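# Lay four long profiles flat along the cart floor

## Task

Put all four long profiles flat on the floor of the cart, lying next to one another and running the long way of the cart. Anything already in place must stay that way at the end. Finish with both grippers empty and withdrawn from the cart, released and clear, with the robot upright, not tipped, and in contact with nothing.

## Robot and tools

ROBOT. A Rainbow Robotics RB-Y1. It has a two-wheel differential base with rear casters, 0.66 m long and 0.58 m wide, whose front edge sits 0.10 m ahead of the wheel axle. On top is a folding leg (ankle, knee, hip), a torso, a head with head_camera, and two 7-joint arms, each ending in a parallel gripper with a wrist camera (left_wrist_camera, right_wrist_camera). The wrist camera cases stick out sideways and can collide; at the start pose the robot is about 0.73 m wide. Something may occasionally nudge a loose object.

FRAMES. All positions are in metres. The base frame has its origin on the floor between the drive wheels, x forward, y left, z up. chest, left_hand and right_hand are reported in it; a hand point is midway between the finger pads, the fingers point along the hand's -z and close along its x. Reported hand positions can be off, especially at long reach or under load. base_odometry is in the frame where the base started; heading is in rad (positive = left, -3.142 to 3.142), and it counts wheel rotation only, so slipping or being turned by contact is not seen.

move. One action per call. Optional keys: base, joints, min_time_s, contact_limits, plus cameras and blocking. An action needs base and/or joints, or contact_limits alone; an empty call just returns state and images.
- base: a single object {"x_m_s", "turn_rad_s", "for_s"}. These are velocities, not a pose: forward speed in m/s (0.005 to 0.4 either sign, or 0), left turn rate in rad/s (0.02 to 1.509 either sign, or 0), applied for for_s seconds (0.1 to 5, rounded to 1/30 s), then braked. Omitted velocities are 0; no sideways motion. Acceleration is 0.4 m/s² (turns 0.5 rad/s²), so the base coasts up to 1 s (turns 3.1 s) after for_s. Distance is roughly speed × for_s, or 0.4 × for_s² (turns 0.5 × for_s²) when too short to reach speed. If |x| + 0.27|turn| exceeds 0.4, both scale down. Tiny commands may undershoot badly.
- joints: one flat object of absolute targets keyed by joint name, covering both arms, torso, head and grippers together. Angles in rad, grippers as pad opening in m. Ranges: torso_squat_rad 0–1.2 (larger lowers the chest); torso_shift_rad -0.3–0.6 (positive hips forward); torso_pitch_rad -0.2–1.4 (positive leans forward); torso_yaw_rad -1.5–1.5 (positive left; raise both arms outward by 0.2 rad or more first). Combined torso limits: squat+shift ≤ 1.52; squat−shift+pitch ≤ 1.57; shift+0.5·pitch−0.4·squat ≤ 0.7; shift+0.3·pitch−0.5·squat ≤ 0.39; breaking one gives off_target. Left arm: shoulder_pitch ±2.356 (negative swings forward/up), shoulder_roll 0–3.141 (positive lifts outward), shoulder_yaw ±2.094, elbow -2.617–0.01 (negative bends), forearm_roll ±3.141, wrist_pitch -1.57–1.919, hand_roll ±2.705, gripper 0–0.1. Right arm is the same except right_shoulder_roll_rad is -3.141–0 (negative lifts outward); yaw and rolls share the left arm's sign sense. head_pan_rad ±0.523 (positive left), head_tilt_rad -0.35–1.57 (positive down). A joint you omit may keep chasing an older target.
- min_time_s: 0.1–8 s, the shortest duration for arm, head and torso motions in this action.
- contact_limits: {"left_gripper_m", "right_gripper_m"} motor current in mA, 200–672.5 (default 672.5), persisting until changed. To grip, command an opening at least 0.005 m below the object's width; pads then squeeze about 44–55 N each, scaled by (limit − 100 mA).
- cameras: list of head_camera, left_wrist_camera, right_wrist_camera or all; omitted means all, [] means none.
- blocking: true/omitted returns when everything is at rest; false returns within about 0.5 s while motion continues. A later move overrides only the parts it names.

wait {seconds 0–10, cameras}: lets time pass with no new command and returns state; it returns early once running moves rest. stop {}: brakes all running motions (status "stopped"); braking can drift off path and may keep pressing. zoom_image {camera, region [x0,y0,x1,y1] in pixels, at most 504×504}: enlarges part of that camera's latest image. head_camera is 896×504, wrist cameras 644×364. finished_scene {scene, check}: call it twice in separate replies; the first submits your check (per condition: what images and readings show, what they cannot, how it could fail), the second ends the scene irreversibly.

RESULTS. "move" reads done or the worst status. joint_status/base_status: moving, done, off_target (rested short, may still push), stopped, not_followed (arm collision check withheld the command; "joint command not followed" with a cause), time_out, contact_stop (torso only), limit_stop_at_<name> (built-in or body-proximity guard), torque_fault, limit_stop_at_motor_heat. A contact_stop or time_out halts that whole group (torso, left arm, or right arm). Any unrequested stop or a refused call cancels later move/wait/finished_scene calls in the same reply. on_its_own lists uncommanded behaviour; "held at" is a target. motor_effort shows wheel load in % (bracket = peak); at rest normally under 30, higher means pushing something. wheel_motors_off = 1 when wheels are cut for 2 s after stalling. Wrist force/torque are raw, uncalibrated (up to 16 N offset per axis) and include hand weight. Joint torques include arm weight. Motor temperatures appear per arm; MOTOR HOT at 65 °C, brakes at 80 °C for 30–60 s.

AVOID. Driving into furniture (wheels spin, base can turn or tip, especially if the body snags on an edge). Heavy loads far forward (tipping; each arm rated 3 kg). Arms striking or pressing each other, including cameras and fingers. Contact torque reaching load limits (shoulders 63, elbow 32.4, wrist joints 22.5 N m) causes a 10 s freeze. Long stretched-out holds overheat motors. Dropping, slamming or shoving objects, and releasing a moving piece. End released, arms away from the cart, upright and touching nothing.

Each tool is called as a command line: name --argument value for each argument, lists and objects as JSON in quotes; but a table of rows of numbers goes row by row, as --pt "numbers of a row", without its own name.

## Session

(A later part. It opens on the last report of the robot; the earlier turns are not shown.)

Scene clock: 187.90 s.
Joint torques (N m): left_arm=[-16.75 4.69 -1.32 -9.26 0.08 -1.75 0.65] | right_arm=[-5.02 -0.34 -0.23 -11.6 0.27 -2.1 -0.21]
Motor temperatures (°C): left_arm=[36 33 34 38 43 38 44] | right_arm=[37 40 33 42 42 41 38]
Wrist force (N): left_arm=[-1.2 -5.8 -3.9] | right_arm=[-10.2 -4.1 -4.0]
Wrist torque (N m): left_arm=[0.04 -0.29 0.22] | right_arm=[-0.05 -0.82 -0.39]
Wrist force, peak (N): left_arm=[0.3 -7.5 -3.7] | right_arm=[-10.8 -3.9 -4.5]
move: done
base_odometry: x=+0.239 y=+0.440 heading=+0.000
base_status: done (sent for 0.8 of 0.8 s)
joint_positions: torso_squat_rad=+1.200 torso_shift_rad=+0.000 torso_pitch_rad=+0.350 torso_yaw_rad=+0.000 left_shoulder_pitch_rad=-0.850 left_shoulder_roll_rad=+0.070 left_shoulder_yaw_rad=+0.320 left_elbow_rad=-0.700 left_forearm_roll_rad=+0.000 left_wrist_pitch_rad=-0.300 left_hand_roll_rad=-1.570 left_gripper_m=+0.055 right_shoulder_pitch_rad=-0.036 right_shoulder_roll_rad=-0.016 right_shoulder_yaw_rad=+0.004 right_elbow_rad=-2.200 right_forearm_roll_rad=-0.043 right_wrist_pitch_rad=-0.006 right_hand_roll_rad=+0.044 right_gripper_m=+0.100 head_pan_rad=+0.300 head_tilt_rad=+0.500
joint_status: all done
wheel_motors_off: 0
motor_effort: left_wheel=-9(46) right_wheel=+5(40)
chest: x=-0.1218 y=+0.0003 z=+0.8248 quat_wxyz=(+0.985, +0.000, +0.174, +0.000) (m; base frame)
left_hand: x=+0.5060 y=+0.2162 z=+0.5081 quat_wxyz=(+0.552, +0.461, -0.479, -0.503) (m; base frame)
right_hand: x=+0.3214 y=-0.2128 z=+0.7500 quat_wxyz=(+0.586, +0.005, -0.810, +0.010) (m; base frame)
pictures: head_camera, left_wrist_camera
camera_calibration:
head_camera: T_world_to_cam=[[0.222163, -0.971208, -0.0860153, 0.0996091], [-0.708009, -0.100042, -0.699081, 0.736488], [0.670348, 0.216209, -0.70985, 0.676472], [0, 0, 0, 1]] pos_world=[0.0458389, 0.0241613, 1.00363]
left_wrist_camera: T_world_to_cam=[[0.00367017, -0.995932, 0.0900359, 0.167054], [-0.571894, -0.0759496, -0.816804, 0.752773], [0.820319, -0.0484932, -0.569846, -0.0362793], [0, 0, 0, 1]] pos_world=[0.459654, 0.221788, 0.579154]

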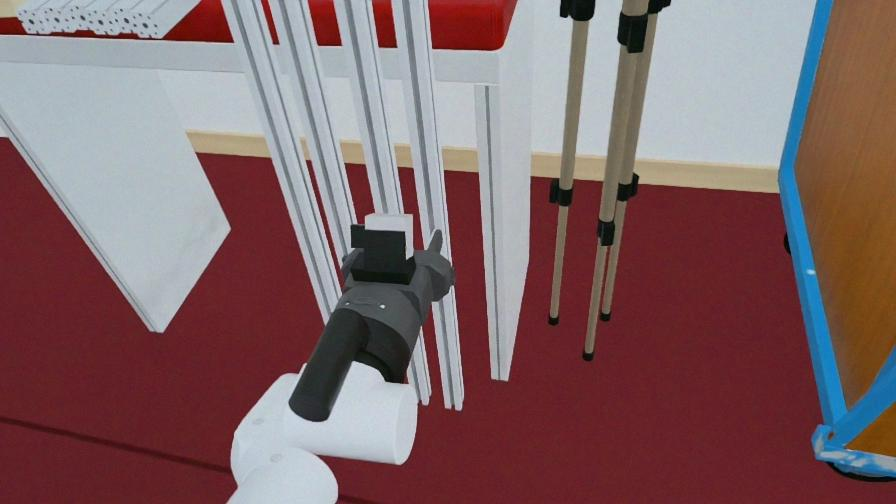

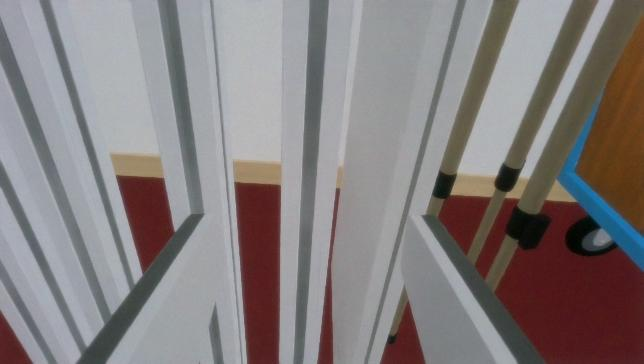

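move --base '{"x_m_s":0.15,"for_s":0.6}' --cameras '["head_camera","left_wrist_camera"]'

Scene clock: 199.70 s.
Joint torques (N m): left_arm=[-17.15 4.77 -0.74 -8.86 -0.11 -2.03 0.74] | right_arm=[-4.97 -0.33 -0.09 -11.49 0.55 -1.93 -0.25]
Motor temperatures (°C): left_arm=[37 33 34 38 43 39 44] | right_arm=[37 40 33 42 42 41 38]
Wrist force (N): left_arm=[-1.4 -6.1 -4.1] | right_arm=[-10.4 -4.0 -4.0]
Wrist torque (N m): left_arm=[0.09 -0.29 0.22] | right_arm=[-0.03 -0.84 -0.40]
Wrist force, peak (N): left_arm=[-1.5 -6.4 -4.5] | right_arm=[-10.7 -4.2 -4.5]
move: done
base_odometry: x=+0.329 y=+0.440 heading=+0.000
base_status: done (sent for 0.6 of 0.6 s)
joint_positions: torso_squat_rad=+1.200 torso_shift_rad=+0.000 torso_pitch_rad=+0.350 torso_yaw_rad=+0.000 left_shoulder_pitch_rad=-0.850 left_shoulder_roll_rad=+0.070 left_shoulder_yaw_rad=+0.320 left_elbow_rad=-0.700 left_forearm_roll_rad=+0.000 left_wrist_pitch_rad=-0.300 left_hand_roll_rad=-1.570 left_gripper_m=+0.055 right_shoulder_pitch_rad=-0.036 right_shoulder_roll_rad=-0.016 right_shoulder_yaw_rad=+0.004 right_elbow_rad=-2.200 right_forearm_roll_rad=-0.043 right_wrist_pitch_rad=-0.006 right_hand_roll_rad=+0.044 right_gripper_m=+0.100 head_pan_rad=+0.300 head_tilt_rad=+0.500
joint_status: not commanded
wheel_motors_off: 0
motor_effort: left_wheel=-7(18) right_wheel=+6(39)
chest: x=-0.1218 y=+0.0003 z=+0.8248 quat_wxyz=(+0.985, +0.000, +0.174, +0.000) (m; base frame)
left_hand: x=+0.5060 y=+0.2162 z=+0.5081 quat_wxyz=(+0.552, +0.461, -0.479, -0.503) (m; base frame)
right_hand: x=+0.3214 y=-0.2128 z=+0.7500 quat_wxyz=(+0.586, +0.005, -0.810, +0.010) (m; base frame)
pictures: head_camera, left_wrist_camera
camera_calibration:
head_camera: T_world_to_cam=[[0.222162, -0.971208, -0.0860155, 0.0996095], [-0.70801, -0.100042, -0.699081, 0.736485], [0.670348, 0.216209, -0.70985, 0.676473], [0, 0, 0, 1]] pos_world=[0.045837, 0.0241611, 1.00362]
left_wrist_camera: T_world_to_cam=[[0.00368101, -0.995932, 0.0900323, 0.167058], [-0.571915, -0.0759516, -0.816789, 0.752756], [0.820305, -0.0484842, -0.569868, -0.0362625], [0, 0, 0, 1]] pos_world=[0.459644, 0.221794, 0.579138]

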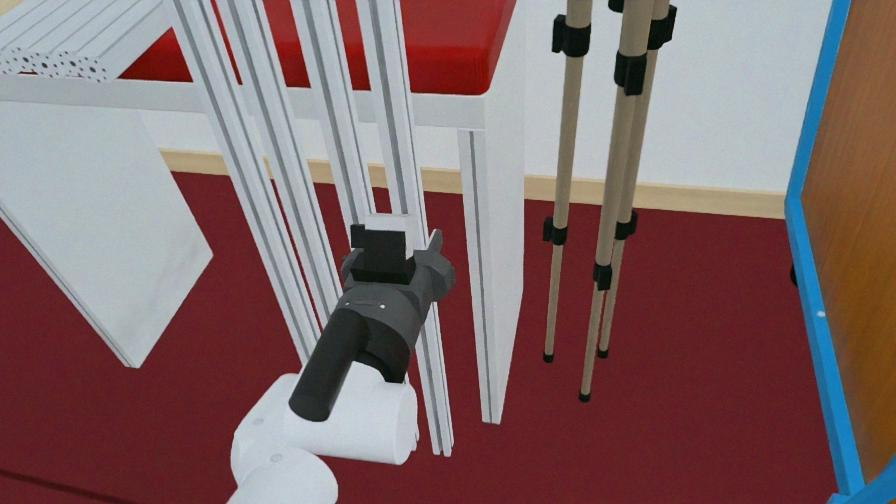

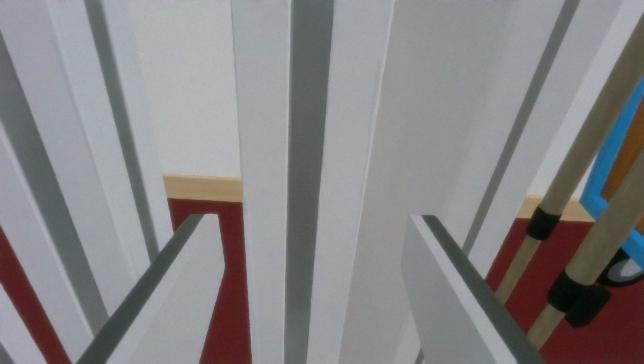

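move --base '{"x_m_s":0.1,"for_s":0.3}' --cameras '["left_wrist_camera","head_camera"]'

zoom_image --camera "head_camera" --region '[250, 100, 550, 400]'

Scene clock: 207.20 s.
Joint torques (N m): left_arm=[-16.8 4.41 -0.02 -8.48 -0.21 -2 0.21] | right_arm=[-5.78 -0.53 0.3 -11.52 0.43 -1.98 -0.19]
Motor temperatures (°C): left_arm=[37 33 34 38 43 39 44] | right_arm=[37 40 33 43 42 41 38]
Wrist force (N): left_arm=[-1.4 -6.1 -4.1] | right_arm=[-10.3 -4.0 -4.1]
Wrist torque (N m): left_arm=[0.07 -0.31 0.22] | right_arm=[-0.04 -0.83 -0.39]
Wrist force, peak (N): left_arm=[-1.4 -6.6 -4.1] | right_arm=[-10.7 -4.2 -4.5]
move: done
base_odometry: x=+0.359 y=+0.440 heading=-0.001
base_status: done (sent for 0.3 of 0.3 s)
joint_positions: torso_squat_rad=+1.200 torso_shift_rad=+0.000 torso_pitch_rad=+0.350 torso_yaw_rad=+0.000 left_shoulder_pitch_rad=-0.850 left_shoulder_roll_rad=+0.070 left_shoulder_yaw_rad=+0.320 left_elbow_rad=-0.700 left_forearm_roll_rad=+0.000 left_wrist_pitch_rad=-0.300 left_hand_roll_rad=-1.570 left_gripper_m=+0.055 right_shoulder_pitch_rad=-0.036 right_shoulder_roll_rad=-0.016 right_shoulder_yaw_rad=+0.004 right_elbow_rad=-2.200 right_forearm_roll_rad=-0.043 right_wrist_pitch_rad=-0.006 right_hand_roll_rad=+0.044 right_gripper_m=+0.100 head_pan_rad=+0.300 head_tilt_rad=+0.500
joint_status: not commanded
wheel_motors_off: 0
motor_effort: left_wheel=-7(19) right_wheel=+5(39)
chest: x=-0.1218 y=+0.0003 z=+0.8248 quat_wxyz=(+0.985, +0.000, +0.174, +0.000) (m; base frame)
left_hand: x=+0.5060 y=+0.2162 z=+0.5081 quat_wxyz=(+0.552, +0.461, -0.479, -0.503) (m; base frame)
right_hand: x=+0.3214 y=-0.2128 z=+0.7500 quat_wxyz=(+0.586, +0.005, -0.810, +0.010) (m; base frame)
pictures: head_camera, left_wrist_camera
camera_calibration:
head_camera: T_world_to_cam=[[0.222162, -0.971208, -0.0860153, 0.0996091], [-0.70801, -0.100042, -0.699081, 0.736485], [0.670348, 0.216209, -0.70985, 0.676471], [0, 0, 0, 1]] pos_world=[0.0458379, 0.0241612, 1.00362]
left_wrist_camera: T_world_to_cam=[[0.00367681, -0.995932, 0.0900339, 0.167057], [-0.571907, -0.075951, -0.816795, 0.752761], [0.82031, -0.0484878, -0.56986, -0.0362696], [0, 0, 0, 1]] pos_world=[0.459648, 0.221791, 0.579142]

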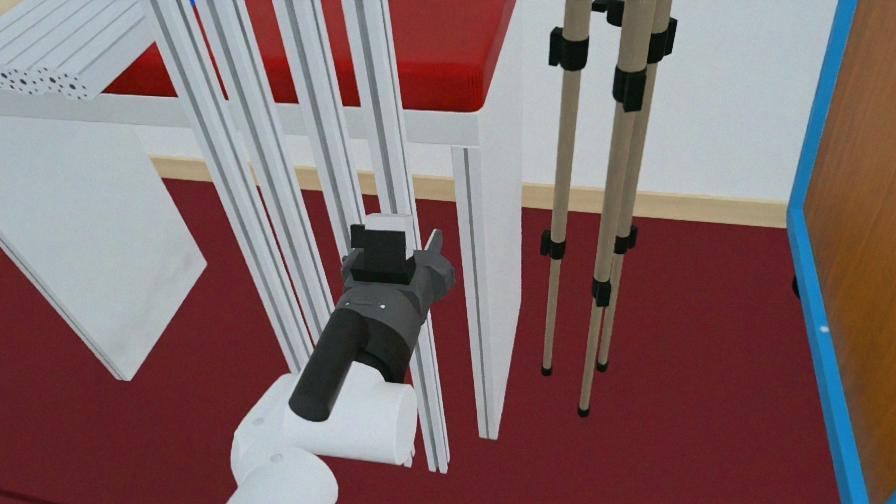

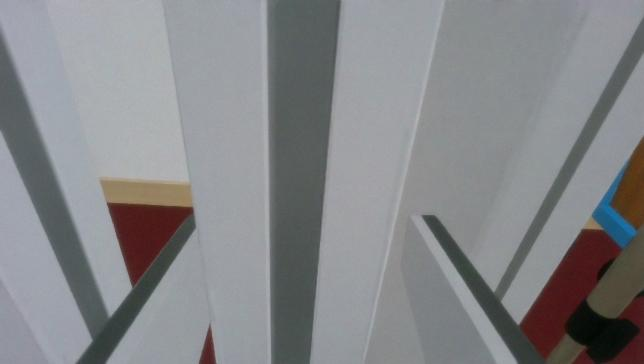

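Scaled by 1.680 from the camera's 896x504 image, which has a finer 1280x720 frame.

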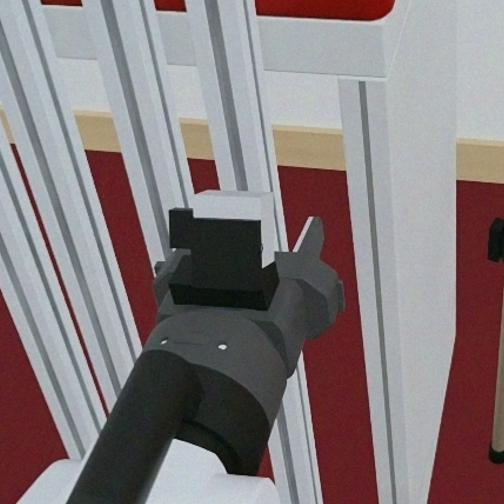

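move --joints '{"left_gripper_m":0.01}' --cameras '["left_wrist_camera","head_camera"]'

Scene clock: 213.13 s.
Joint torques (N m): left_arm=[-17.14 3.38 -0.15 -8.57 0.38 -1.88 0.85] | right_arm=[-5.98 -0.51 -0.1 -11.3 0.32 -1.89 -0.18]
Motor temperatures (°C): left_arm=[37 33 34 38 43 39 44] | right_arm=[37 40 33 43 42 41 38]
Wrist force (N): left_arm=[-3.6 -6.8 -4.0] | right_arm=[-10.6 -4.1 -4.3]
Wrist torque (N m): left_arm=[0.13 -0.20 -0.69] | right_arm=[-0.02 -0.85 -0.41]
Wrist force, peak (N): left_arm=[-3.6 -6.8 -4.0] | right_arm=[-10.6 -4.2 -4.3]
move: off_target
base_odometry: x=+0.359 y=+0.440 heading=-0.001
base_status: not commanded
joint_positions: torso_squat_rad=+1.200 torso_shift_rad=+0.000 torso_pitch_rad=+0.350 torso_yaw_rad=+0.000 left_shoulder_pitch_rad=-0.850 left_shoulder_roll_rad=+0.070 left_shoulder_yaw_rad=+0.320 left_elbow_rad=-0.700 left_forearm_roll_rad=+0.000 left_wrist_pitch_rad=-0.300 left_hand_roll_rad=-1.570 left_gripper_m=+0.031 right_shoulder_pitch_rad=-0.036 right_shoulder_roll_rad=-0.016 right_shoulder_yaw_rad=+0.004 right_elbow_rad=-2.200 right_forearm_roll_rad=-0.043 right_wrist_pitch_rad=-0.006 right_hand_roll_rad=+0.044 right_gripper_m=+0.100 head_pan_rad=+0.300 head_tilt_rad=+0.500
joint_status: left_gripper_m off_target (ended at +0.031, target +0.010)
wheel_motors_off: 0
motor_effort: left_wheel=-7(7) right_wheel=+3(6)
chest: x=-0.1218 y=+0.0003 z=+0.8248 quat_wxyz=(+0.985, +0.000, +0.174, +0.000) (m; base frame)
left_hand: x=+0.5060 y=+0.2164 z=+0.5081 quat_wxyz=(+0.552, +0.461, -0.479, -0.503) (m; base frame)
right_hand: x=+0.3214 y=-0.2128 z=+0.7500 quat_wxyz=(+0.586, +0.005, -0.810, +0.010) (m; base frame)
pictures: head_camera, left_wrist_camera
camera_calibration:
head_camera: T_world_to_cam=[[0.222174, -0.971205, -0.0860196, 0.0996142], [-0.708008, -0.100047, -0.699082, 0.736486], [0.670346, 0.216221, -0.709849, 0.67647], [0, 0, 0, 1]] pos_world=[0.0458372, 0.0241626, 1.00362]
left_wrist_camera: T_world_to_cam=[[0.00382948, -0.99597, 0.0896071, 0.167437], [-0.571889, -0.075689, -0.816832, 0.752738], [0.820322, -0.0481172, -0.569874, -0.0363359], [0, 0, 0, 1]] pos_world=[0.459648, 0.221988, 0.57915]

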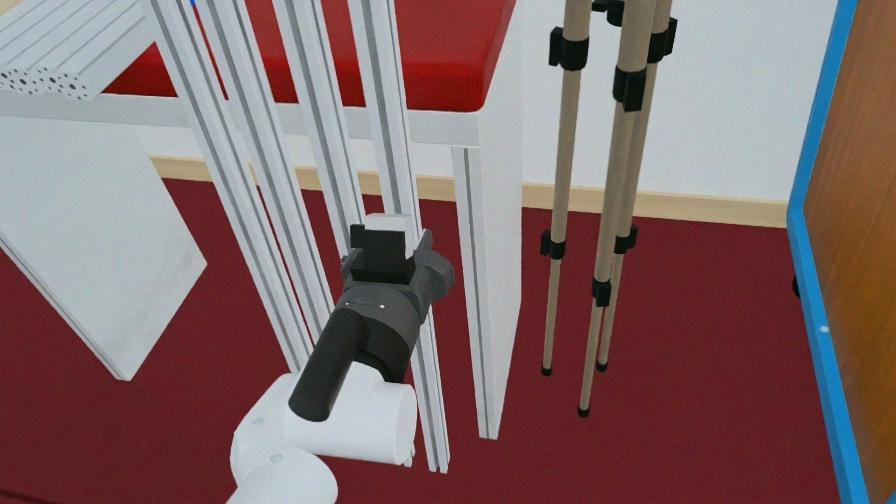

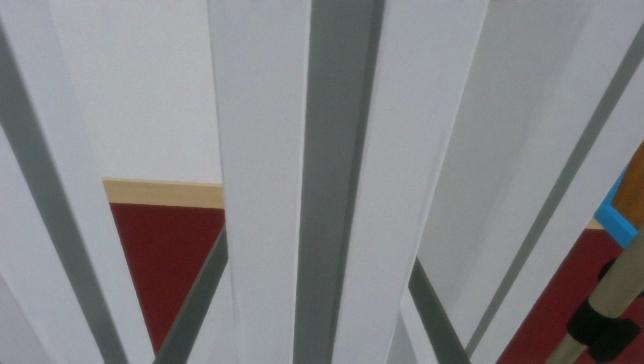

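move --joints '{"torso_squat_rad":1.05}' --cameras '["left_wrist_camera","head_camera"]'

move --base '{"x_m_s":-0.25,"for_s":1.4}' --cameras '["left_wrist_camera","head_camera"]'

Scene clock: 221.33 s.
Joint torques (N m): left_arm=[-22.56 4.74 -0.85 -12.77 0.09 -4.15 0.3] | right_arm=[-5.59 -0.72 0.3 -11.64 0.55 -2.03 -0.25]
Motor temperatures (°C): left_arm=[37 33 34 38 43 39 44] | right_arm=[37 40 33 43 42 41 38]
Wrist force (N): left_arm=[-1.8 -15.2 -5.3] | right_arm=[-10.6 -4.2 -4.3]
Wrist torque (N m): left_arm=[0.06 -0.26 0.25] | right_arm=[-0.08 -0.85 -0.35]
Wrist force, peak (N): left_arm=[-1.0 -16.4 -5.5] | right_arm=[-11.0 -4.2 -4.3]
move: done
base_odometry: x=+0.359 y=+0.440 heading=-0.001
base_status: not commanded
joint_positions: torso_squat_rad=+1.050 torso_shift_rad=+0.000 torso_pitch_rad=+0.351 torso_yaw_rad=+0.000 left_shoulder_pitch_rad=-0.849 left_shoulder_roll_rad=+0.070 left_shoulder_yaw_rad=+0.320 left_elbow_rad=-0.699 left_forearm_roll_rad=+0.000 left_wrist_pitch_rad=-0.299 left_hand_roll_rad=-1.570 left_gripper_m=+0.031 right_shoulder_pitch_rad=-0.036 right_shoulder_roll_rad=-0.016 right_shoulder_yaw_rad=+0.004 right_elbow_rad=-2.200 right_forearm_roll_rad=-0.043 right_wrist_pitch_rad=-0.006 right_hand_roll_rad=+0.044 right_gripper_m=+0.100 head_pan_rad=+0.300 head_tilt_rad=+0.500
joint_status: all done
wheel_motors_off: 0
motor_effort: left_wheel=-6(8) right_wheel=+6(8)
chest: x=-0.1217 y=+0.0003 z=+0.9194 quat_wxyz=(+0.985, +0.000, +0.174, +0.000) (m; base frame)
left_hand: x=+0.5054 y=+0.2165 z=+0.6011 quat_wxyz=(+0.553, +0.461, -0.478, -0.503) (m; base frame)
right_hand: x=+0.3215 y=-0.2128 z=+0.8444 quat_wxyz=(+0.586, +0.005, -0.810, +0.010) (m; base frame)
pictures: head_camera, left_wrist_camera
camera_calibration:
head_camera: T_world_to_cam=[[0.222144, -0.971205, -0.0860967, 0.107797], [-0.708317, -0.100069, -0.698766, 0.802426], [0.670029, 0.216211, -0.71015, 0.74374], [0, 0, 0, 1]] pos_world=[0.0460972, 0.0241855, 1.09816]
left_wrist_camera: T_world_to_cam=[[0.00433499, -0.995927, 0.0900619, 0.158633], [-0.574503, -0.0761966, -0.814948, 0.828655], [0.818491, -0.048208, -0.572493, 0.0196988], [0, 0, 0, 1]] pos_world=[0.459254, 0.222077, 0.672302]

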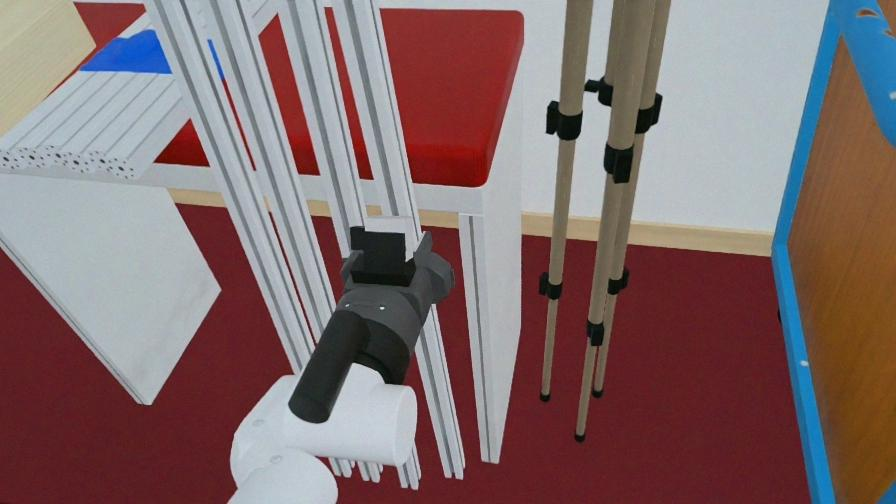

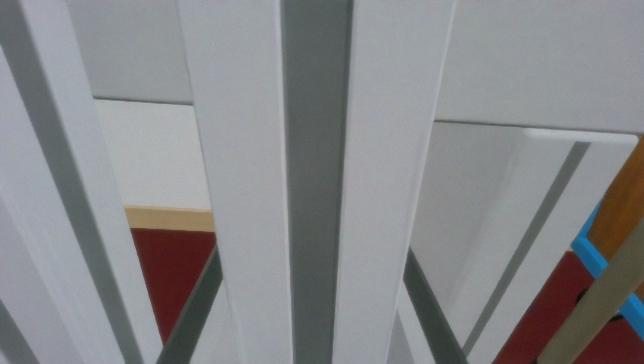

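Scene clock: 224.00 s.
Joint torques (N m): left_arm=[-21.87 4.71 -0.87 -12.89 -0.14 -4.31 0.15] | right_arm=[-6.13 -0.54 0.07 -11.61 0.43 -2.09 -0.16]
Motor temperatures (°C): left_arm=[37 33 34 39 43 39 44] | right_arm=[37 40 33 43 42 41 38]
Wrist force (N): left_arm=[-1.5 -14.7 -5.4] | right_arm=[-11.1 -3.8 -4.1]
Wrist torque (N m): left_arm=[0.24 -0.25 0.23] | right_arm=[-0.12 -0.90 -0.36]
Wrist force, peak (N): left_arm=[-1.8 -15.5 -6.7] | right_arm=[-11.2 -4.0 -4.5]
move: done
base_odometry: x=+0.009 y=+0.440 heading=-0.002
base_status: done (sent for 1.4 of 1.4 s)
joint_positions: torso_squat_rad=+1.050 torso_shift_rad=+0.000 torso_pitch_rad=+0.350 torso_yaw_rad=+0.000 left_shoulder_pitch_rad=-0.848 left_shoulder_roll_rad=+0.070 left_shoulder_yaw_rad=+0.320 left_elbow_rad=-0.699 left_forearm_roll_rad=+0.000 left_wrist_pitch_rad=-0.299 left_hand_roll_rad=-1.570 left_gripper_m=+0.031 right_shoulder_pitch_rad=-0.036 right_shoulder_roll_rad=-0.016 right_shoulder_yaw_rad=+0.004 right_elbow_rad=-2.200 right_forearm_roll_rad=-0.043 right_wrist_pitch_rad=-0.006 right_hand_roll_rad=+0.044 right_gripper_m=+0.100 head_pan_rad=+0.300 head_tilt_rad=+0.500
joint_status: not commanded
wheel_motors_off: 0
motor_effort: left_wheel=-10(32) right_wheel=+14(43)
chest: x=-0.1217 y=+0.0003 z=+0.9194 quat_wxyz=(+0.985, +0.000, +0.174, +0.000) (m; base frame)
left_hand: x=+0.5054 y=+0.2165 z=+0.6011 quat_wxyz=(+0.553, +0.461, -0.478, -0.503) (m; base frame)
right_hand: x=+0.3214 y=-0.2128 z=+0.8444 quat_wxyz=(+0.586, +0.005, -0.810, +0.010) (m; base frame)
pictures: head_camera, left_wrist_camera
camera_calibration:
head_camera: T_world_to_cam=[[0.222158, -0.971205, -0.0860614, 0.107783], [-0.708208, -0.100069, -0.698876, 0.802505], [0.670139, 0.21621, -0.710047, 0.743717], [0, 0, 0, 1]] pos_world=[0.0460017, 0.024186, 1.0982]
left_wrist_camera: T_world_to_cam=[[0.00436096, -0.995927, 0.090054, 0.158642], [-0.574492, -0.0762057, -0.814955, 0.828656], [0.818499, -0.0481813, -0.572484, 0.0197578], [0, 0, 0, 1]] pos_world=[0.459193, 0.222096, 0.672342]

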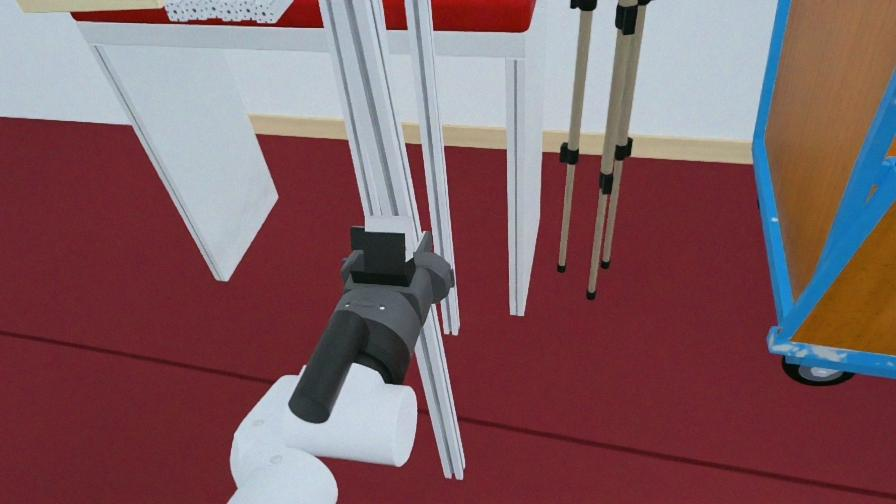

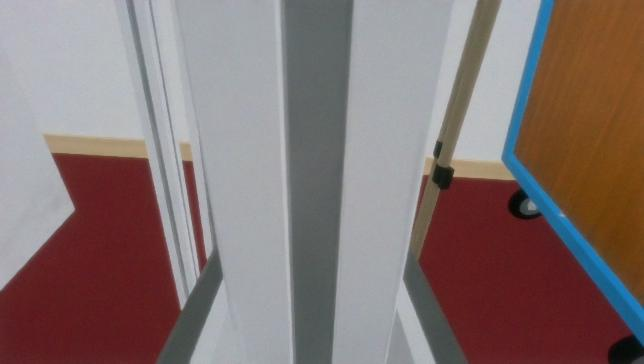

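move --base '{"turn_rad_s":-0.8,"for_s":1.963}' --joints '{"torso_squat_rad":0.8,"right_elbow_rad":-2.5,"head_pan_rad":0}' --cameras '["head_camera"]'

move --base '{"x_m_s":0.35,"for_s":3.314}' --cameras '[]'

move --base '{"turn_rad_s":0.8,"for_s":1.963}' --cameras '["head_camera","left_wrist_camera"]'

Scene clock: 253.53 s.
Joint torques (N m): left_arm=[-23.3 4.82 -0.88 -12.95 -0.23 -4.34 0.18] | right_arm=[-4.34 -0.44 0.05 -10.31 0.31 -1.68 -0.38]
Motor temperatures (°C): left_arm=[38 33 34 41 43 40 44] | right_arm=[37 40 33 43 41 41 38]
Wrist force (N): left_arm=[-1.6 -15.3 -5.0] | right_arm=[-9.6 -4.7 -2.6]
Wrist torque (N m): left_arm=[0.13 -0.19 0.19] | right_arm=[-0.01 -0.80 -0.37]
Wrist force, peak (N): left_arm=[-2.1 -16.0 -5.7] | right_arm=[-12.1 -3.9 -4.0]
move: done
base_odometry: x=+0.009 y=+0.440 heading=-1.574
base_status: done (sent for 1.97 of 1.97 s)
joint_positions: torso_squat_rad=+0.800 torso_shift_rad=+0.000 torso_pitch_rad=+0.351 torso_yaw_rad=+0.000 left_shoulder_pitch_rad=-0.848 left_shoulder_roll_rad=+0.070 left_shoulder_yaw_rad=+0.320 left_elbow_rad=-0.699 left_forearm_roll_rad=+0.000 left_wrist_pitch_rad=-0.299 left_hand_roll_rad=-1.570 left_gripper_m=+0.031 right_shoulder_pitch_rad=-0.036 right_shoulder_roll_rad=-0.016 right_shoulder_yaw_rad=+0.004 right_elbow_rad=-2.500 right_forearm_roll_rad=-0.043 right_wrist_pitch_rad=-0.006 right_hand_roll_rad=+0.044 right_gripper_m=+0.100 head_pan_rad=+0.000 head_tilt_rad=+0.500
joint_status: all done
wheel_motors_off: 0
motor_effort: left_wheel=+13(48) right_wheel=+1(47)
chest: x=-0.1216 y=+0.0003 z=+1.0588 quat_wxyz=(+0.985, +0.000, +0.174, +0.000) (m; base frame)
left_hand: x=+0.5054 y=+0.2165 z=+0.7404 quat_wxyz=(+0.553, +0.461, -0.478, -0.503) (m; base frame)
right_hand: x=+0.2645 y=-0.2125 z=+1.1179 quat_wxyz=(+0.458, +0.006, -0.889, +0.009) (m; base frame)
pictures: head_camera
camera_calibration:
head_camera: T_world_to_cam=[[-0.0573325, -0.998224, 0.0161531, -0.0158876], [-0.718079, 0.029991, -0.695315, 0.895187], [0.693596, -0.0514633, -0.718524, 0.85398], [0, 0, 0, 1]] pos_world=[0.0495878, 0.00124176, 1.2363]

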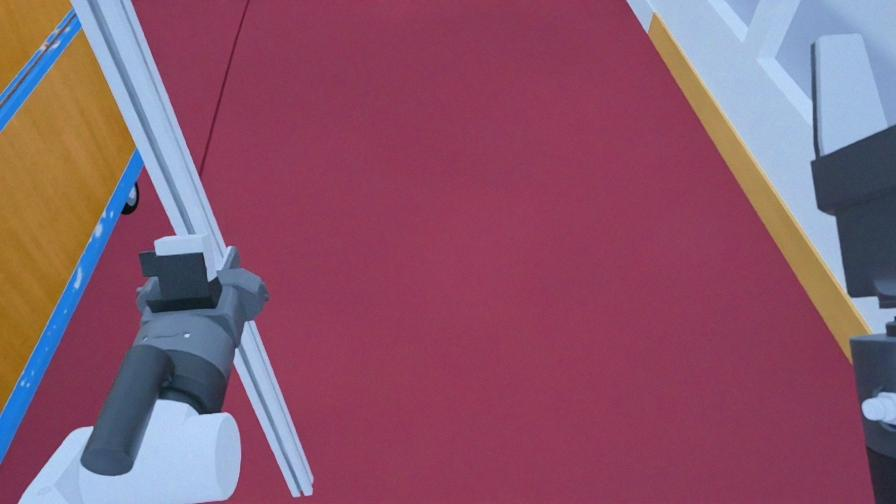

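Scene clock: 258.13 s.
Joint torques (N m): left_arm=[-22.09 4.36 -1.02 -12.72 -0.21 -4.26 0.17] | right_arm=[-4.7 -0.82 0.52 -10.17 0.46 -1.55 -0.39]
Motor temperatures (°C): left_arm=[38 33 34 41 43 40 44] | right_arm=[37 40 33 43 41 41 38]
Wrist force (N): left_arm=[-1.4 -14.9 -5.1] | right_arm=[-9.4 -4.5 -2.6]
Wrist torque (N m): left_arm=[0.22 -0.18 0.22] | right_arm=[-0.03 -0.78 -0.39]
Wrist force, peak (N): left_arm=[-1.8 -15.8 -6.3] | right_arm=[-9.9 -4.6 -2.9]
move: done
base_odometry: x=+0.004 y=-0.715 heading=-1.575
base_status: done (sent for 3.3 of 3.3 s)
joint_positions: torso_squat_rad=+0.800 torso_shift_rad=+0.000 torso_pitch_rad=+0.351 torso_yaw_rad=+0.000 left_shoulder_pitch_rad=-0.849 left_shoulder_roll_rad=+0.070 left_shoulder_yaw_rad=+0.320 left_elbow_rad=-0.699 left_forearm_roll_rad=+0.000 left_wrist_pitch_rad=-0.299 left_hand_roll_rad=-1.570 left_gripper_m=+0.031 right_shoulder_pitch_rad=-0.036 right_shoulder_roll_rad=-0.016 right_shoulder_yaw_rad=+0.004 right_elbow_rad=-2.500 right_forearm_roll_rad=-0.043 right_wrist_pitch_rad=-0.006 right_hand_roll_rad=+0.044 right_gripper_m=+0.100 head_pan_rad=+0.000 head_tilt_rad=+0.500
joint_status: not commanded
wheel_motors_off: 0
motor_effort: left_wheel=-6(46) right_wheel=+4(43)
chest: x=-0.1216 y=+0.0003 z=+1.0588 quat_wxyz=(+0.985, +0.000, +0.174, +0.000) (m; base frame)
left_hand: x=+0.5055 y=+0.2165 z=+0.7405 quat_wxyz=(+0.553, +0.461, -0.478, -0.503) (m; base frame)
right_hand: x=+0.2646 y=-0.2125 z=+1.1179 quat_wxyz=(+0.458, +0.006, -0.889, +0.009) (m; base frame)
pictures: none
No camera images: "cameras" was empty.

Scene clock: 262.07 s.
Joint torques (N m): left_arm=[-22.45 4.88 -0.45 -12.65 0.01 -4 0.27] | right_arm=[-4.58 -0.09 0.23 -10.38 0.33 -1.51 -0.1]
Motor temperatures (°C): left_arm=[39 33 34 41 43 40 44] | right_arm=[37 40 33 43 41 41 38]
Wrist force (N): left_arm=[-1.6 -15.4 -5.6] | right_arm=[-9.4 -4.5 -3.0]
Wrist torque (N m): left_arm=[-0.02 -0.20 0.22] | right_arm=[-0.02 -0.76 -0.39]
Wrist force, peak (N): left_arm=[-1.3 -15.7 -5.7] | right_arm=[-9.9 -4.6 -3.0]
move: done
base_odometry: x=+0.004 y=-0.715 heading=-0.002
base_status: done (sent for 1.97 of 1.97 s)
joint_positions: torso_squat_rad=+0.800 torso_shift_rad=+0.000 torso_pitch_rad=+0.351 torso_yaw_rad=+0.000 left_shoulder_pitch_rad=-0.849 left_shoulder_roll_rad=+0.070 left_shoulder_yaw_rad=+0.320 left_elbow_rad=-0.699 left_forearm_roll_rad=+0.000 left_wrist_pitch_rad=-0.299 left_hand_roll_rad=-1.570 left_gripper_m=+0.031 right_shoulder_pitch_rad=-0.036 right_shoulder_roll_rad=-0.016 right_shoulder_yaw_rad=+0.004 right_elbow_rad=-2.500 right_forearm_roll_rad=-0.043 right_wrist_pitch_rad=-0.006 right_hand_roll_rad=+0.044 right_gripper_m=+0.100 head_pan_rad=+0.000 head_tilt_rad=+0.500
joint_status: not commanded
wheel_motors_off: 0
motor_effort: left_wheel=+2(40) right_wheel=+10(41)
chest: x=-0.1216 y=+0.0003 z=+1.0588 quat_wxyz=(+0.985, +0.000, +0.174, +0.000) (m; base frame)
left_hand: x=+0.5055 y=+0.2165 z=+0.7405 quat_wxyz=(+0.553, +0.461, -0.478, -0.503) (m; base frame)
right_hand: x=+0.2646 y=-0.2125 z=+1.1179 quat_wxyz=(+0.458, +0.006, -0.889, +0.009) (m; base frame)
pictures: head_camera, left_wrist_camera
camera_calibration:
head_camera: T_world_to_cam=[[-0.0573322, -0.998224, 0.0161688, -0.0158951], [-0.718115, 0.0299826, -0.695278, 0.895185], [0.693558, -0.0514729, -0.718559, 0.854002], [0, 0, 0, 1]] pos_world=[0.0496347, 0.00125117, 1.23631]
left_wrist_camera: T_world_to_cam=[[0.00433641, -0.995922, 0.0901124, 0.146055], [-0.574552, -0.0762359, -0.81491, 0.942272], [0.818457, -0.0482404, -0.572539, 0.0995156], [0, 0, 0, 1]] pos_world=[0.459302, 0.222095, 0.811682]

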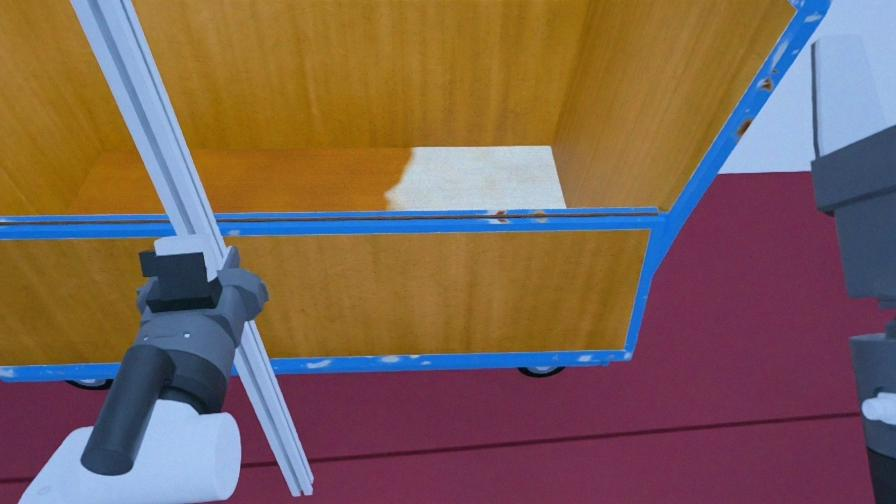

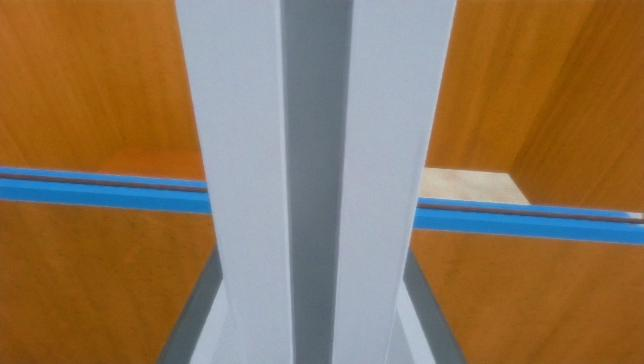

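move --joints '{"torso_squat_rad":0.3,"left_hand_roll_rad":0.0}' --min_time_s 2.5 --cameras '[]'

move --joints '{"torso_shift_rad":0.2,"torso_pitch_rad":0.6,"left_shoulder_pitch_rad":-1.5,"left_shoulder_roll_rad":0.35,"left_shoulder_yaw_rad":0.2,"left_elbow_rad":-0.2,"left_wrist_pitch_rad":0.75}' --min_time_s 3 --cameras '["head_camera","left_wrist_camera"]'

Scene clock: 273.60 s.
Joint torques (N m): left_arm=[-22.01 4.34 -0.4 -12.79 -0.52 -4.26 -0.41] | right_arm=[-4.95 -0.25 -0.05 -10.37 0.4 -1.64 -0.17]
Motor temperatures (°C): left_arm=[39 33 34 41 43 40 44] | right_arm=[37 40 33 43 41 41 38]
Wrist force (N): left_arm=[-15.7 1.2 -4.7] | right_arm=[-9.5 -4.1 -2.7]
Wrist torque (N m): left_arm=[-0.30 -0.45 0.72] | right_arm=[-0.09 -0.80 -0.37]
Wrist force, peak (N): left_arm=[-16.2 1.5 -4.7] | right_arm=[-9.9 -4.7 -2.7]
move: done
base_odometry: x=+0.004 y=-0.715 heading=-0.002
base_status: not commanded
joint_positions: torso_squat_rad=+0.300 torso_shift_rad=+0.000 torso_pitch_rad=+0.351 torso_yaw_rad=+0.000 left_shoulder_pitch_rad=-0.849 left_shoulder_roll_rad=+0.070 left_shoulder_yaw_rad=+0.320 left_elbow_rad=-0.699 left_forearm_roll_rad=+0.000 left_wrist_pitch_rad=-0.299 left_hand_roll_rad=+0.000 left_gripper_m=+0.031 right_shoulder_pitch_rad=-0.036 right_shoulder_roll_rad=-0.016 right_shoulder_yaw_rad=+0.004 right_elbow_rad=-2.500 right_forearm_roll_rad=-0.043 right_wrist_pitch_rad=-0.006 right_hand_roll_rad=+0.044 right_gripper_m=+0.100 head_pan_rad=+0.000 head_tilt_rad=+0.500
joint_status: all done
wheel_motors_off: 0
motor_effort: left_wheel=+2(3) right_wheel=+19(19)
chest: x=-0.1216 y=+0.0003 z=+1.2398 quat_wxyz=(+0.985, +0.000, +0.174, +0.000) (m; base frame)
left_hand: x=+0.5055 y=+0.2165 z=+0.9214 quat_wxyz=(+0.747, -0.012, -0.664, +0.035) (m; base frame)
right_hand: x=+0.2646 y=-0.2125 z=+1.2989 quat_wxyz=(+0.458, +0.006, -0.889, +0.009) (m; base frame)
pictures: none
No camera images: "cameras" was empty.

Scene clock: 276.90 s.
Joint torques (N m): left_arm=[-26.13 10.32 -1.94 -9.62 -0.5 -1.28 0.07] | right_arm=[-1.48 -0.35 -0.1 -11.48 0.51 -1.95 -0.26]
Motor temperatures (°C): left_arm=[39 33 34 41 43 40 44] | right_arm=[37 40 33 43 41 41 38]
Wrist force (N): left_arm=[-5.7 -2.0 -17.0] | right_arm=[-10.7 -4.9 -4.1]
Wrist torque (N m): left_arm=[-0.52 -0.25 0.41] | right_arm=[0.02 -0.87 -0.35]
Wrist force, peak (N): left_arm=[-7.8 -1.3 -17.3] | right_arm=[-11.0 -4.6 -4.3]
move: done
base_odometry: x=+0.004 y=-0.715 heading=-0.002
base_status: not commanded
joint_positions: torso_squat_rad=+0.300 torso_shift_rad=+0.200 torso_pitch_rad=+0.600 torso_yaw_rad=+0.000 left_shoulder_pitch_rad=-1.498 left_shoulder_roll_rad=+0.349 left_shoulder_yaw_rad=+0.200 left_elbow_rad=-0.199 left_forearm_roll_rad=+0.000 left_wrist_pitch_rad=+0.750 left_hand_roll_rad=+0.000 left_gripper_m=+0.031 right_shoulder_pitch_rad=-0.036 right_shoulder_roll_rad=-0.016 right_shoulder_yaw_rad=+0.004 right_elbow_rad=-2.500 right_forearm_roll_rad=-0.043 right_wrist_pitch_rad=-0.006 right_hand_roll_rad=+0.044 right_gripper_m=+0.100 head_pan_rad=+0.000 head_tilt_rad=+0.500
joint_status: all done
wheel_motors_off: 0
motor_effort: left_wheel=+1(4) right_wheel=+17(18)
chest: x=+0.0798 y=+0.0003 z=+1.1912 quat_wxyz=(+0.955, +0.000, +0.296, +0.000) (m; base frame)
left_hand: x=+0.6547 y=+0.2486 z=+0.7514 quat_wxyz=(+0.982, +0.058, -0.174, -0.047) (m; base frame)
right_hand: x=+0.4686 y=-0.2125 z=+1.1529 quat_wxyz=(+0.565, +0.008, -0.825, +0.008) (m; base frame)
pictures: head_camera, left_wrist_camera
camera_calibration:
head_camera: T_world_to_cam=[[-0.0515844, -0.998223, 0.0298445, -0.0232206], [-0.867715, 0.0300063, -0.496156, 0.90661], [0.494379, -0.0514905, -0.86772, 1.00299], [0, 0, 0, 1]] pos_world=[0.289622, 0.00126124, 1.32083]
left_wrist_camera: T_world_to_cam=[[0.92425, -0.0944518, 0.36992, -0.860179], [-0.225857, -0.916452, 0.330309, 0.159423], [0.307816, -0.388837, -0.868363, 0.626478], [0, 0, 0, 1]] pos_world=[0.638187, 0.308456, 0.80955]

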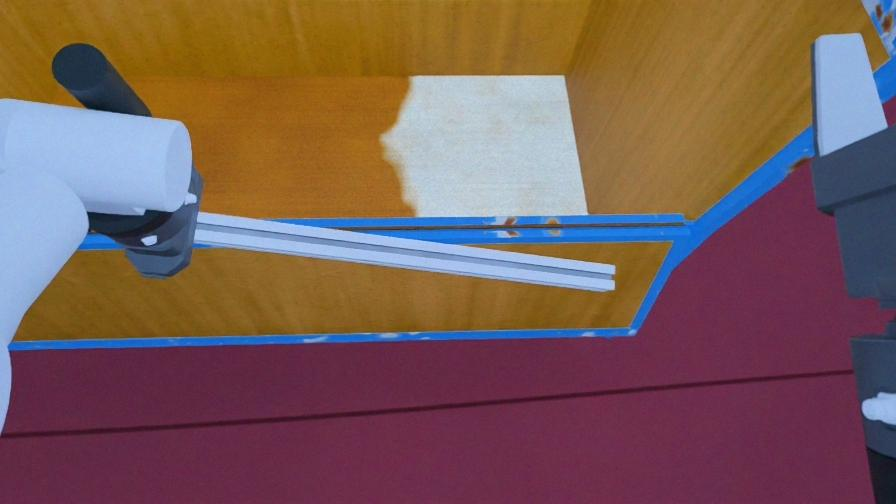

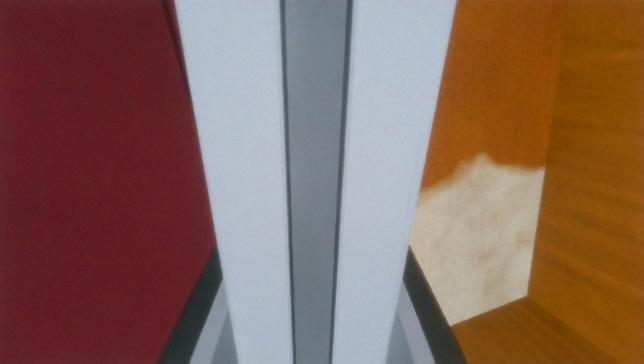

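move --joints '{"left_shoulder_roll_rad":0.15,"left_hand_roll_rad":-0.04}' --cameras '["head_camera"]'

Scene clock: 291.93 s.
Joint torques (N m): left_arm=[-25.46 5.99 -1.48 -9.82 -0.76 -1.37 -0.01] | right_arm=[-1.42 -0.17 -0.11 -11.28 0.42 -1.96 -0.31]
Motor temperatures (°C): left_arm=[40 33 34 40 43 39 44] | right_arm=[37 40 33 43 41 41 38]
Wrist force (N): left_arm=[-5.0 0.1 -17.1] | right_arm=[-10.6 -4.6 -4.5]
Wrist torque (N m): left_arm=[-0.52 -0.21 0.38] | right_arm=[-0.03 -0.85 -0.34]
Wrist force, peak (N): left_arm=[-5.8 -7.1 -18.8] | right_arm=[-10.9 -4.6 -4.1]
move: done
base_odometry: x=+0.004 y=-0.715 heading=-0.002
base_status: not commanded
joint_positions: torso_squat_rad=+0.300 torso_shift_rad=+0.200 torso_pitch_rad=+0.600 torso_yaw_rad=+0.000 left_shoulder_pitch_rad=-1.499 left_shoulder_roll_rad=+0.149 left_shoulder_yaw_rad=+0.200 left_elbow_rad=-0.199 left_forearm_roll_rad=+0.000 left_wrist_pitch_rad=+0.750 left_hand_roll_rad=-0.040 left_gripper_m=+0.031 right_shoulder_pitch_rad=-0.036 right_shoulder_roll_rad=-0.016 right_shoulder_yaw_rad=+0.004 right_elbow_rad=-2.500 right_forearm_roll_rad=-0.043 right_wrist_pitch_rad=-0.006 right_hand_roll_rad=+0.044 right_gripper_m=+0.100 head_pan_rad=+0.000 head_tilt_rad=+0.500
joint_status: all done
wheel_motors_off: 0
motor_effort: left_wheel=-1(2) right_wheel=+16(20)
chest: x=+0.0798 y=+0.0003 z=+1.1912 quat_wxyz=(+0.955, +0.000, +0.296, +0.000) (m; base frame)
left_hand: x=+0.6133 y=+0.1122 z=+0.7214 quat_wxyz=(+0.981, -0.011, -0.147, -0.130) (m; base frame)
right_hand: x=+0.4686 y=-0.2125 z=+1.1529 quat_wxyz=(+0.565, +0.007, -0.825, +0.008) (m; base frame)
pictures: head_camera
camera_calibration:
head_camera: T_world_to_cam=[[-0.0516949, -0.998216, 0.0298791, -0.02326], [-0.867724, 0.0300865, -0.496136, 0.90659], [0.494352, -0.0515745, -0.867731, 1.003], [0, 0, 0, 1]] pos_world=[0.289632, 0.00123471, 1.32082]

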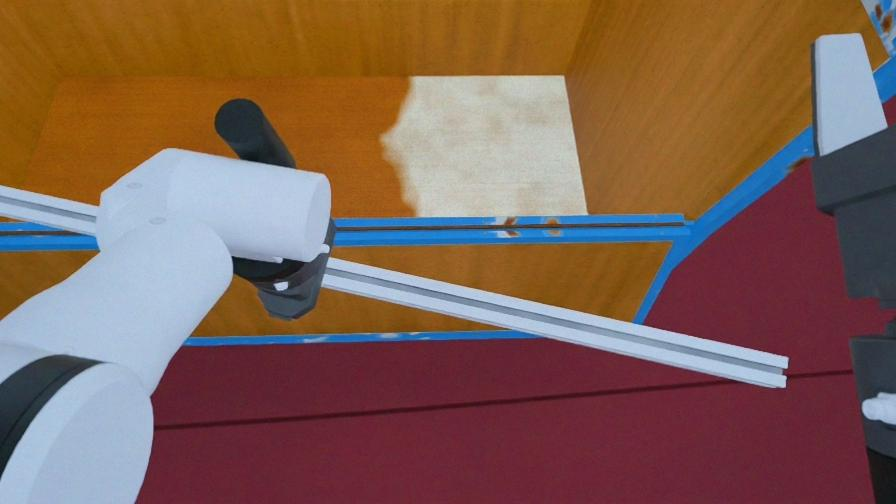

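move --joints '{"left_shoulder_roll_rad":0.28,"left_forearm_roll_rad":0.34,"left_hand_roll_rad":-0.17}' --cameras '["head_camera"]'

Scene clock: 301.67 s.
Joint torques (N m): left_arm=[-24.96 5.98 -0.07 -9.96 0.04 -1.29 -0.02] | right_arm=[-1.54 -0.28 0.67 -11.41 0.55 -1.89 0.02]
Motor temperatures (°C): left_arm=[40 33 34 40 43 39 44] | right_arm=[37 40 33 43 41 41 38]
Wrist force (N): left_arm=[-5.6 1.6 -16.1] | right_arm=[-10.6 -4.6 -4.2]
Wrist torque (N m): left_arm=[-0.12 -0.18 0.31] | right_arm=[-0.01 -0.84 -0.35]
Wrist force, peak (N): left_arm=[-6.1 -4.2 -17.6] | right_arm=[-10.7 -4.9 -4.4]
move: done
base_odometry: x=+0.004 y=-0.715 heading=-0.002
base_status: not commanded
joint_positions: torso_squat_rad=+0.300 torso_shift_rad=+0.200 torso_pitch_rad=+0.600 torso_yaw_rad=+0.000 left_shoulder_pitch_rad=-1.499 left_shoulder_roll_rad=+0.280 left_shoulder_yaw_rad=+0.200 left_elbow_rad=-0.199 left_forearm_roll_rad=+0.340 left_wrist_pitch_rad=+0.750 left_hand_roll_rad=-0.170 left_gripper_m=+0.031 right_shoulder_pitch_rad=-0.036 right_shoulder_roll_rad=-0.016 right_shoulder_yaw_rad=+0.004 right_elbow_rad=-2.500 right_forearm_roll_rad=-0.043 right_wrist_pitch_rad=-0.006 right_hand_roll_rad=+0.044 right_gripper_m=+0.100 head_pan_rad=+0.000 head_tilt_rad=+0.500
joint_status: all done
wheel_motors_off: 0
motor_effort: left_wheel=-1(2) right_wheel=+13(18)
chest: x=+0.0798 y=+0.0003 z=+1.1912 quat_wxyz=(+0.955, +0.000, +0.296, +0.000) (m; base frame)
left_hand: x=+0.6406 y=+0.1480 z=+0.7423 quat_wxyz=(+0.981, -0.087, -0.166, -0.049) (m; base frame)
right_hand: x=+0.4686 y=-0.2125 z=+1.1529 quat_wxyz=(+0.565, +0.008, -0.825, +0.008) (m; base frame)
pictures: head_camera
camera_calibration:
head_camera: T_world_to_cam=[[-0.0516059, -0.998221, 0.0298547, -0.0232215], [-0.867726, 0.0300212, -0.496135, 0.906588], [0.494356, -0.0515092, -0.867732, 1.003], [0, 0, 0, 1]] pos_world=[0.289632, 0.00126676, 1.32082]

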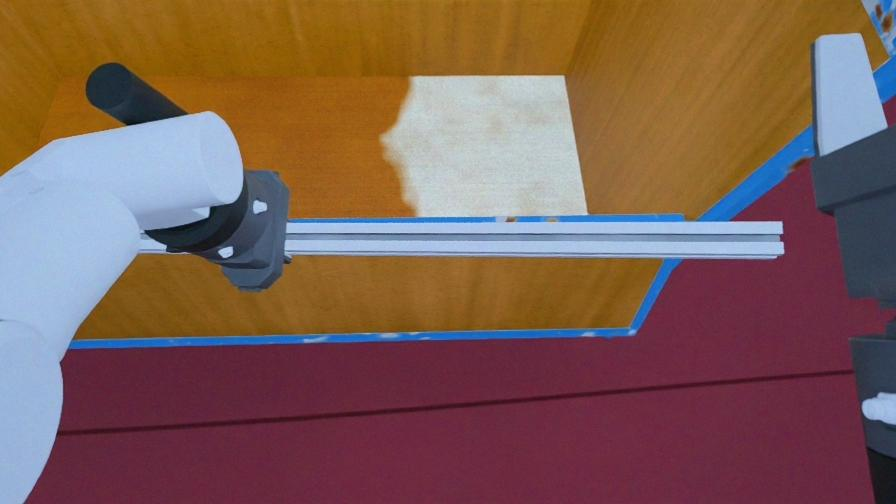

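move --joints '{"left_shoulder_roll_rad":0.4,"left_forearm_roll_rad":0.45,"left_hand_roll_rad":-0.18,"head_pan_rad":0.45}' --cameras '["head_camera"]'

move --joints '{"head_pan_rad":-0.05}' --cameras '["head_camera"]'

Scene clock: 313.60 s.
Joint torques (N m): left_arm=[-24.82 8.2 -0.24 -9.8 0.21 -1.34 0.18] | right_arm=[-1.7 -0.35 0.09 -11.42 0.36 -2 -0.42]
Motor temperatures (°C): left_arm=[40 33 34 40 43 39 44] | right_arm=[37 40 33 43 41 41 38]
Wrist force (N): left_arm=[-6.4 2.8 -16.6] | right_arm=[-10.6 -4.7 -4.3]
Wrist torque (N m): left_arm=[-0.53 -0.25 0.41] | right_arm=[-0.01 -0.85 -0.35]
Wrist force, peak (N): left_arm=[-6.5 -0.7 -18.3] | right_arm=[-11.0 -4.6 -4.4]
move: done
base_odometry: x=+0.004 y=-0.715 heading=-0.002
base_status: not commanded
joint_positions: torso_squat_rad=+0.300 torso_shift_rad=+0.200 torso_pitch_rad=+0.600 torso_yaw_rad=+0.000 left_shoulder_pitch_rad=-1.499 left_shoulder_roll_rad=+0.400 left_shoulder_yaw_rad=+0.200 left_elbow_rad=-0.199 left_forearm_roll_rad=+0.450 left_wrist_pitch_rad=+0.750 left_hand_roll_rad=-0.180 left_gripper_m=+0.031 right_shoulder_pitch_rad=-0.036 right_shoulder_roll_rad=-0.016 right_shoulder_yaw_rad=+0.004 right_elbow_rad=-2.500 right_forearm_roll_rad=-0.043 right_wrist_pitch_rad=-0.006 right_hand_roll_rad=+0.044 right_gripper_m=+0.100 head_pan_rad=+0.450 head_tilt_rad=+0.500
joint_status: all done
wheel_motors_off: 0
motor_effort: left_wheel=+0(2) right_wheel=+10(18)
chest: x=+0.0798 y=+0.0004 z=+1.1912 quat_wxyz=(+0.955, +0.000, +0.296, +0.000) (m; base frame)
left_hand: x=+0.6663 y=+0.2134 z=+0.7649 quat_wxyz=(+0.977, -0.087, -0.192, +0.015) (m; base frame)
right_hand: x=+0.4686 y=-0.2124 z=+1.1529 quat_wxyz=(+0.565, +0.008, -0.825, +0.009) (m; base frame)
pictures: head_camera
camera_calibration:
head_camera: T_world_to_cam=[[0.311474, -0.924737, -0.218734, 0.234278], [-0.842899, -0.162585, -0.512921, 0.924021], [0.438754, 0.344132, -0.830101, 0.96393], [0, 0, 0, 1]] pos_world=[0.282956, 0.035158, 1.32535]

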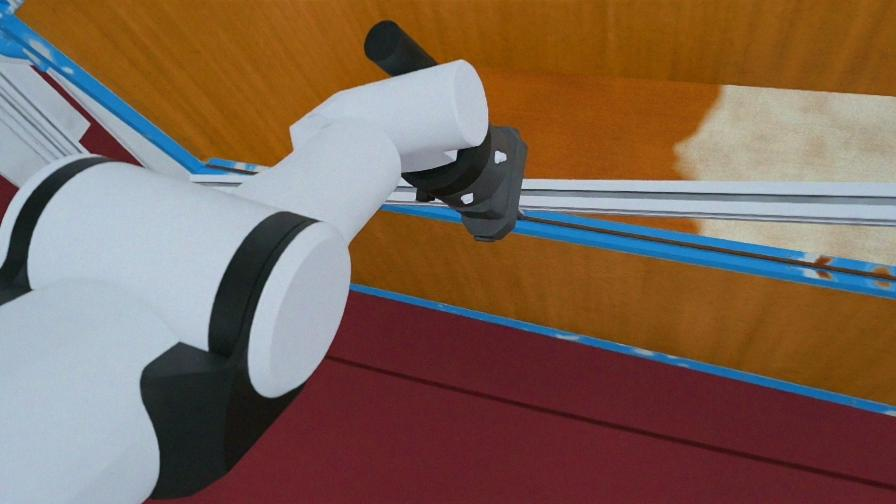

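Scene clock: 314.60 s.
Joint torques (N m): left_arm=[-25.15 8.59 0.21 -9.92 -0.14 -1.26 -0.25] | right_arm=[-1.74 -0.31 0.11 -11.22 0.57 -1.83 -0.2]
Motor temperatures (°C): left_arm=[40 33 34 40 43 39 44] | right_arm=[37 40 33 43 41 41 38]
Wrist force (N): left_arm=[-6.2 2.8 -16.9] | right_arm=[-10.6 -4.5 -4.0]
Wrist torque (N m): left_arm=[-0.57 -0.20 0.45] | right_arm=[-0.04 -0.84 -0.35]
Wrist force, peak (N): left_arm=[-6.5 2.8 -17.2] | right_arm=[-11.0 -4.6 -4.3]
move: done
base_odometry: x=+0.004 y=-0.715 heading=-0.002
base_status: not commanded
joint_positions: torso_squat_rad=+0.300 torso_shift_rad=+0.200 torso_pitch_rad=+0.600 torso_yaw_rad=+0.000 left_shoulder_pitch_rad=-1.499 left_shoulder_roll_rad=+0.400 left_shoulder_yaw_rad=+0.200 left_elbow_rad=-0.199 left_forearm_roll_rad=+0.450 left_wrist_pitch_rad=+0.750 left_hand_roll_rad=-0.180 left_gripper_m=+0.031 right_shoulder_pitch_rad=-0.036 right_shoulder_roll_rad=-0.016 right_shoulder_yaw_rad=+0.004 right_elbow_rad=-2.500 right_forearm_roll_rad=-0.043 right_wrist_pitch_rad=-0.006 right_hand_roll_rad=+0.044 right_gripper_m=+0.100 head_pan_rad=-0.050 head_tilt_rad=+0.500
joint_status: all done
wheel_motors_off: 0
motor_effort: left_wheel=+0(1) right_wheel=+11(13)
chest: x=+0.0798 y=+0.0004 z=+1.1912 quat_wxyz=(+0.955, +0.000, +0.296, +0.000) (m; base frame)
left_hand: x=+0.6663 y=+0.2134 z=+0.7649 quat_wxyz=(+0.977, -0.087, -0.192, +0.015) (m; base frame)
right_hand: x=+0.4686 y=-0.2124 z=+1.1529 quat_wxyz=(+0.565, +0.008, -0.825, +0.009) (m; base frame)
pictures: head_camera
camera_calibration:
head_camera: T_world_to_cam=[[-0.0926467, -0.994003, 0.0580874, -0.0524064], [-0.866023, 0.0516553, -0.497329, 0.907818], [0.491346, -0.0963809, -0.865615, 1.00082], [0, 0, 0, 1]] pos_world=[0.289584, -0.0025254, 1.32086]

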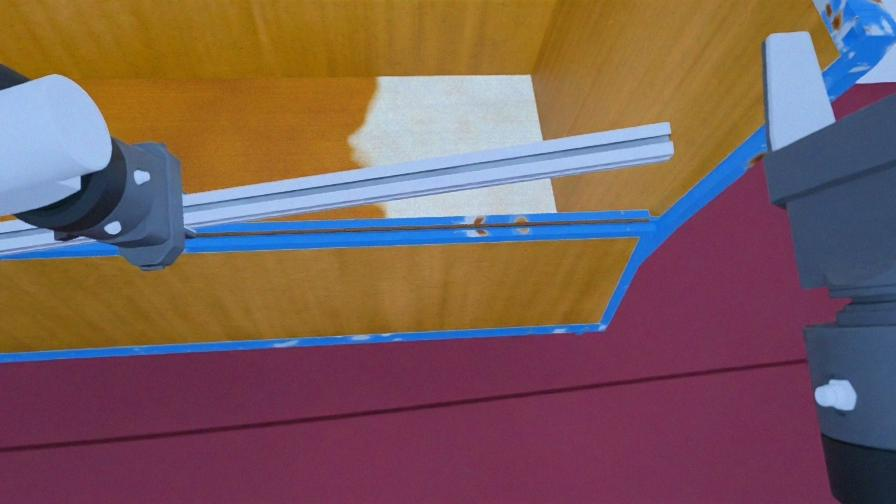

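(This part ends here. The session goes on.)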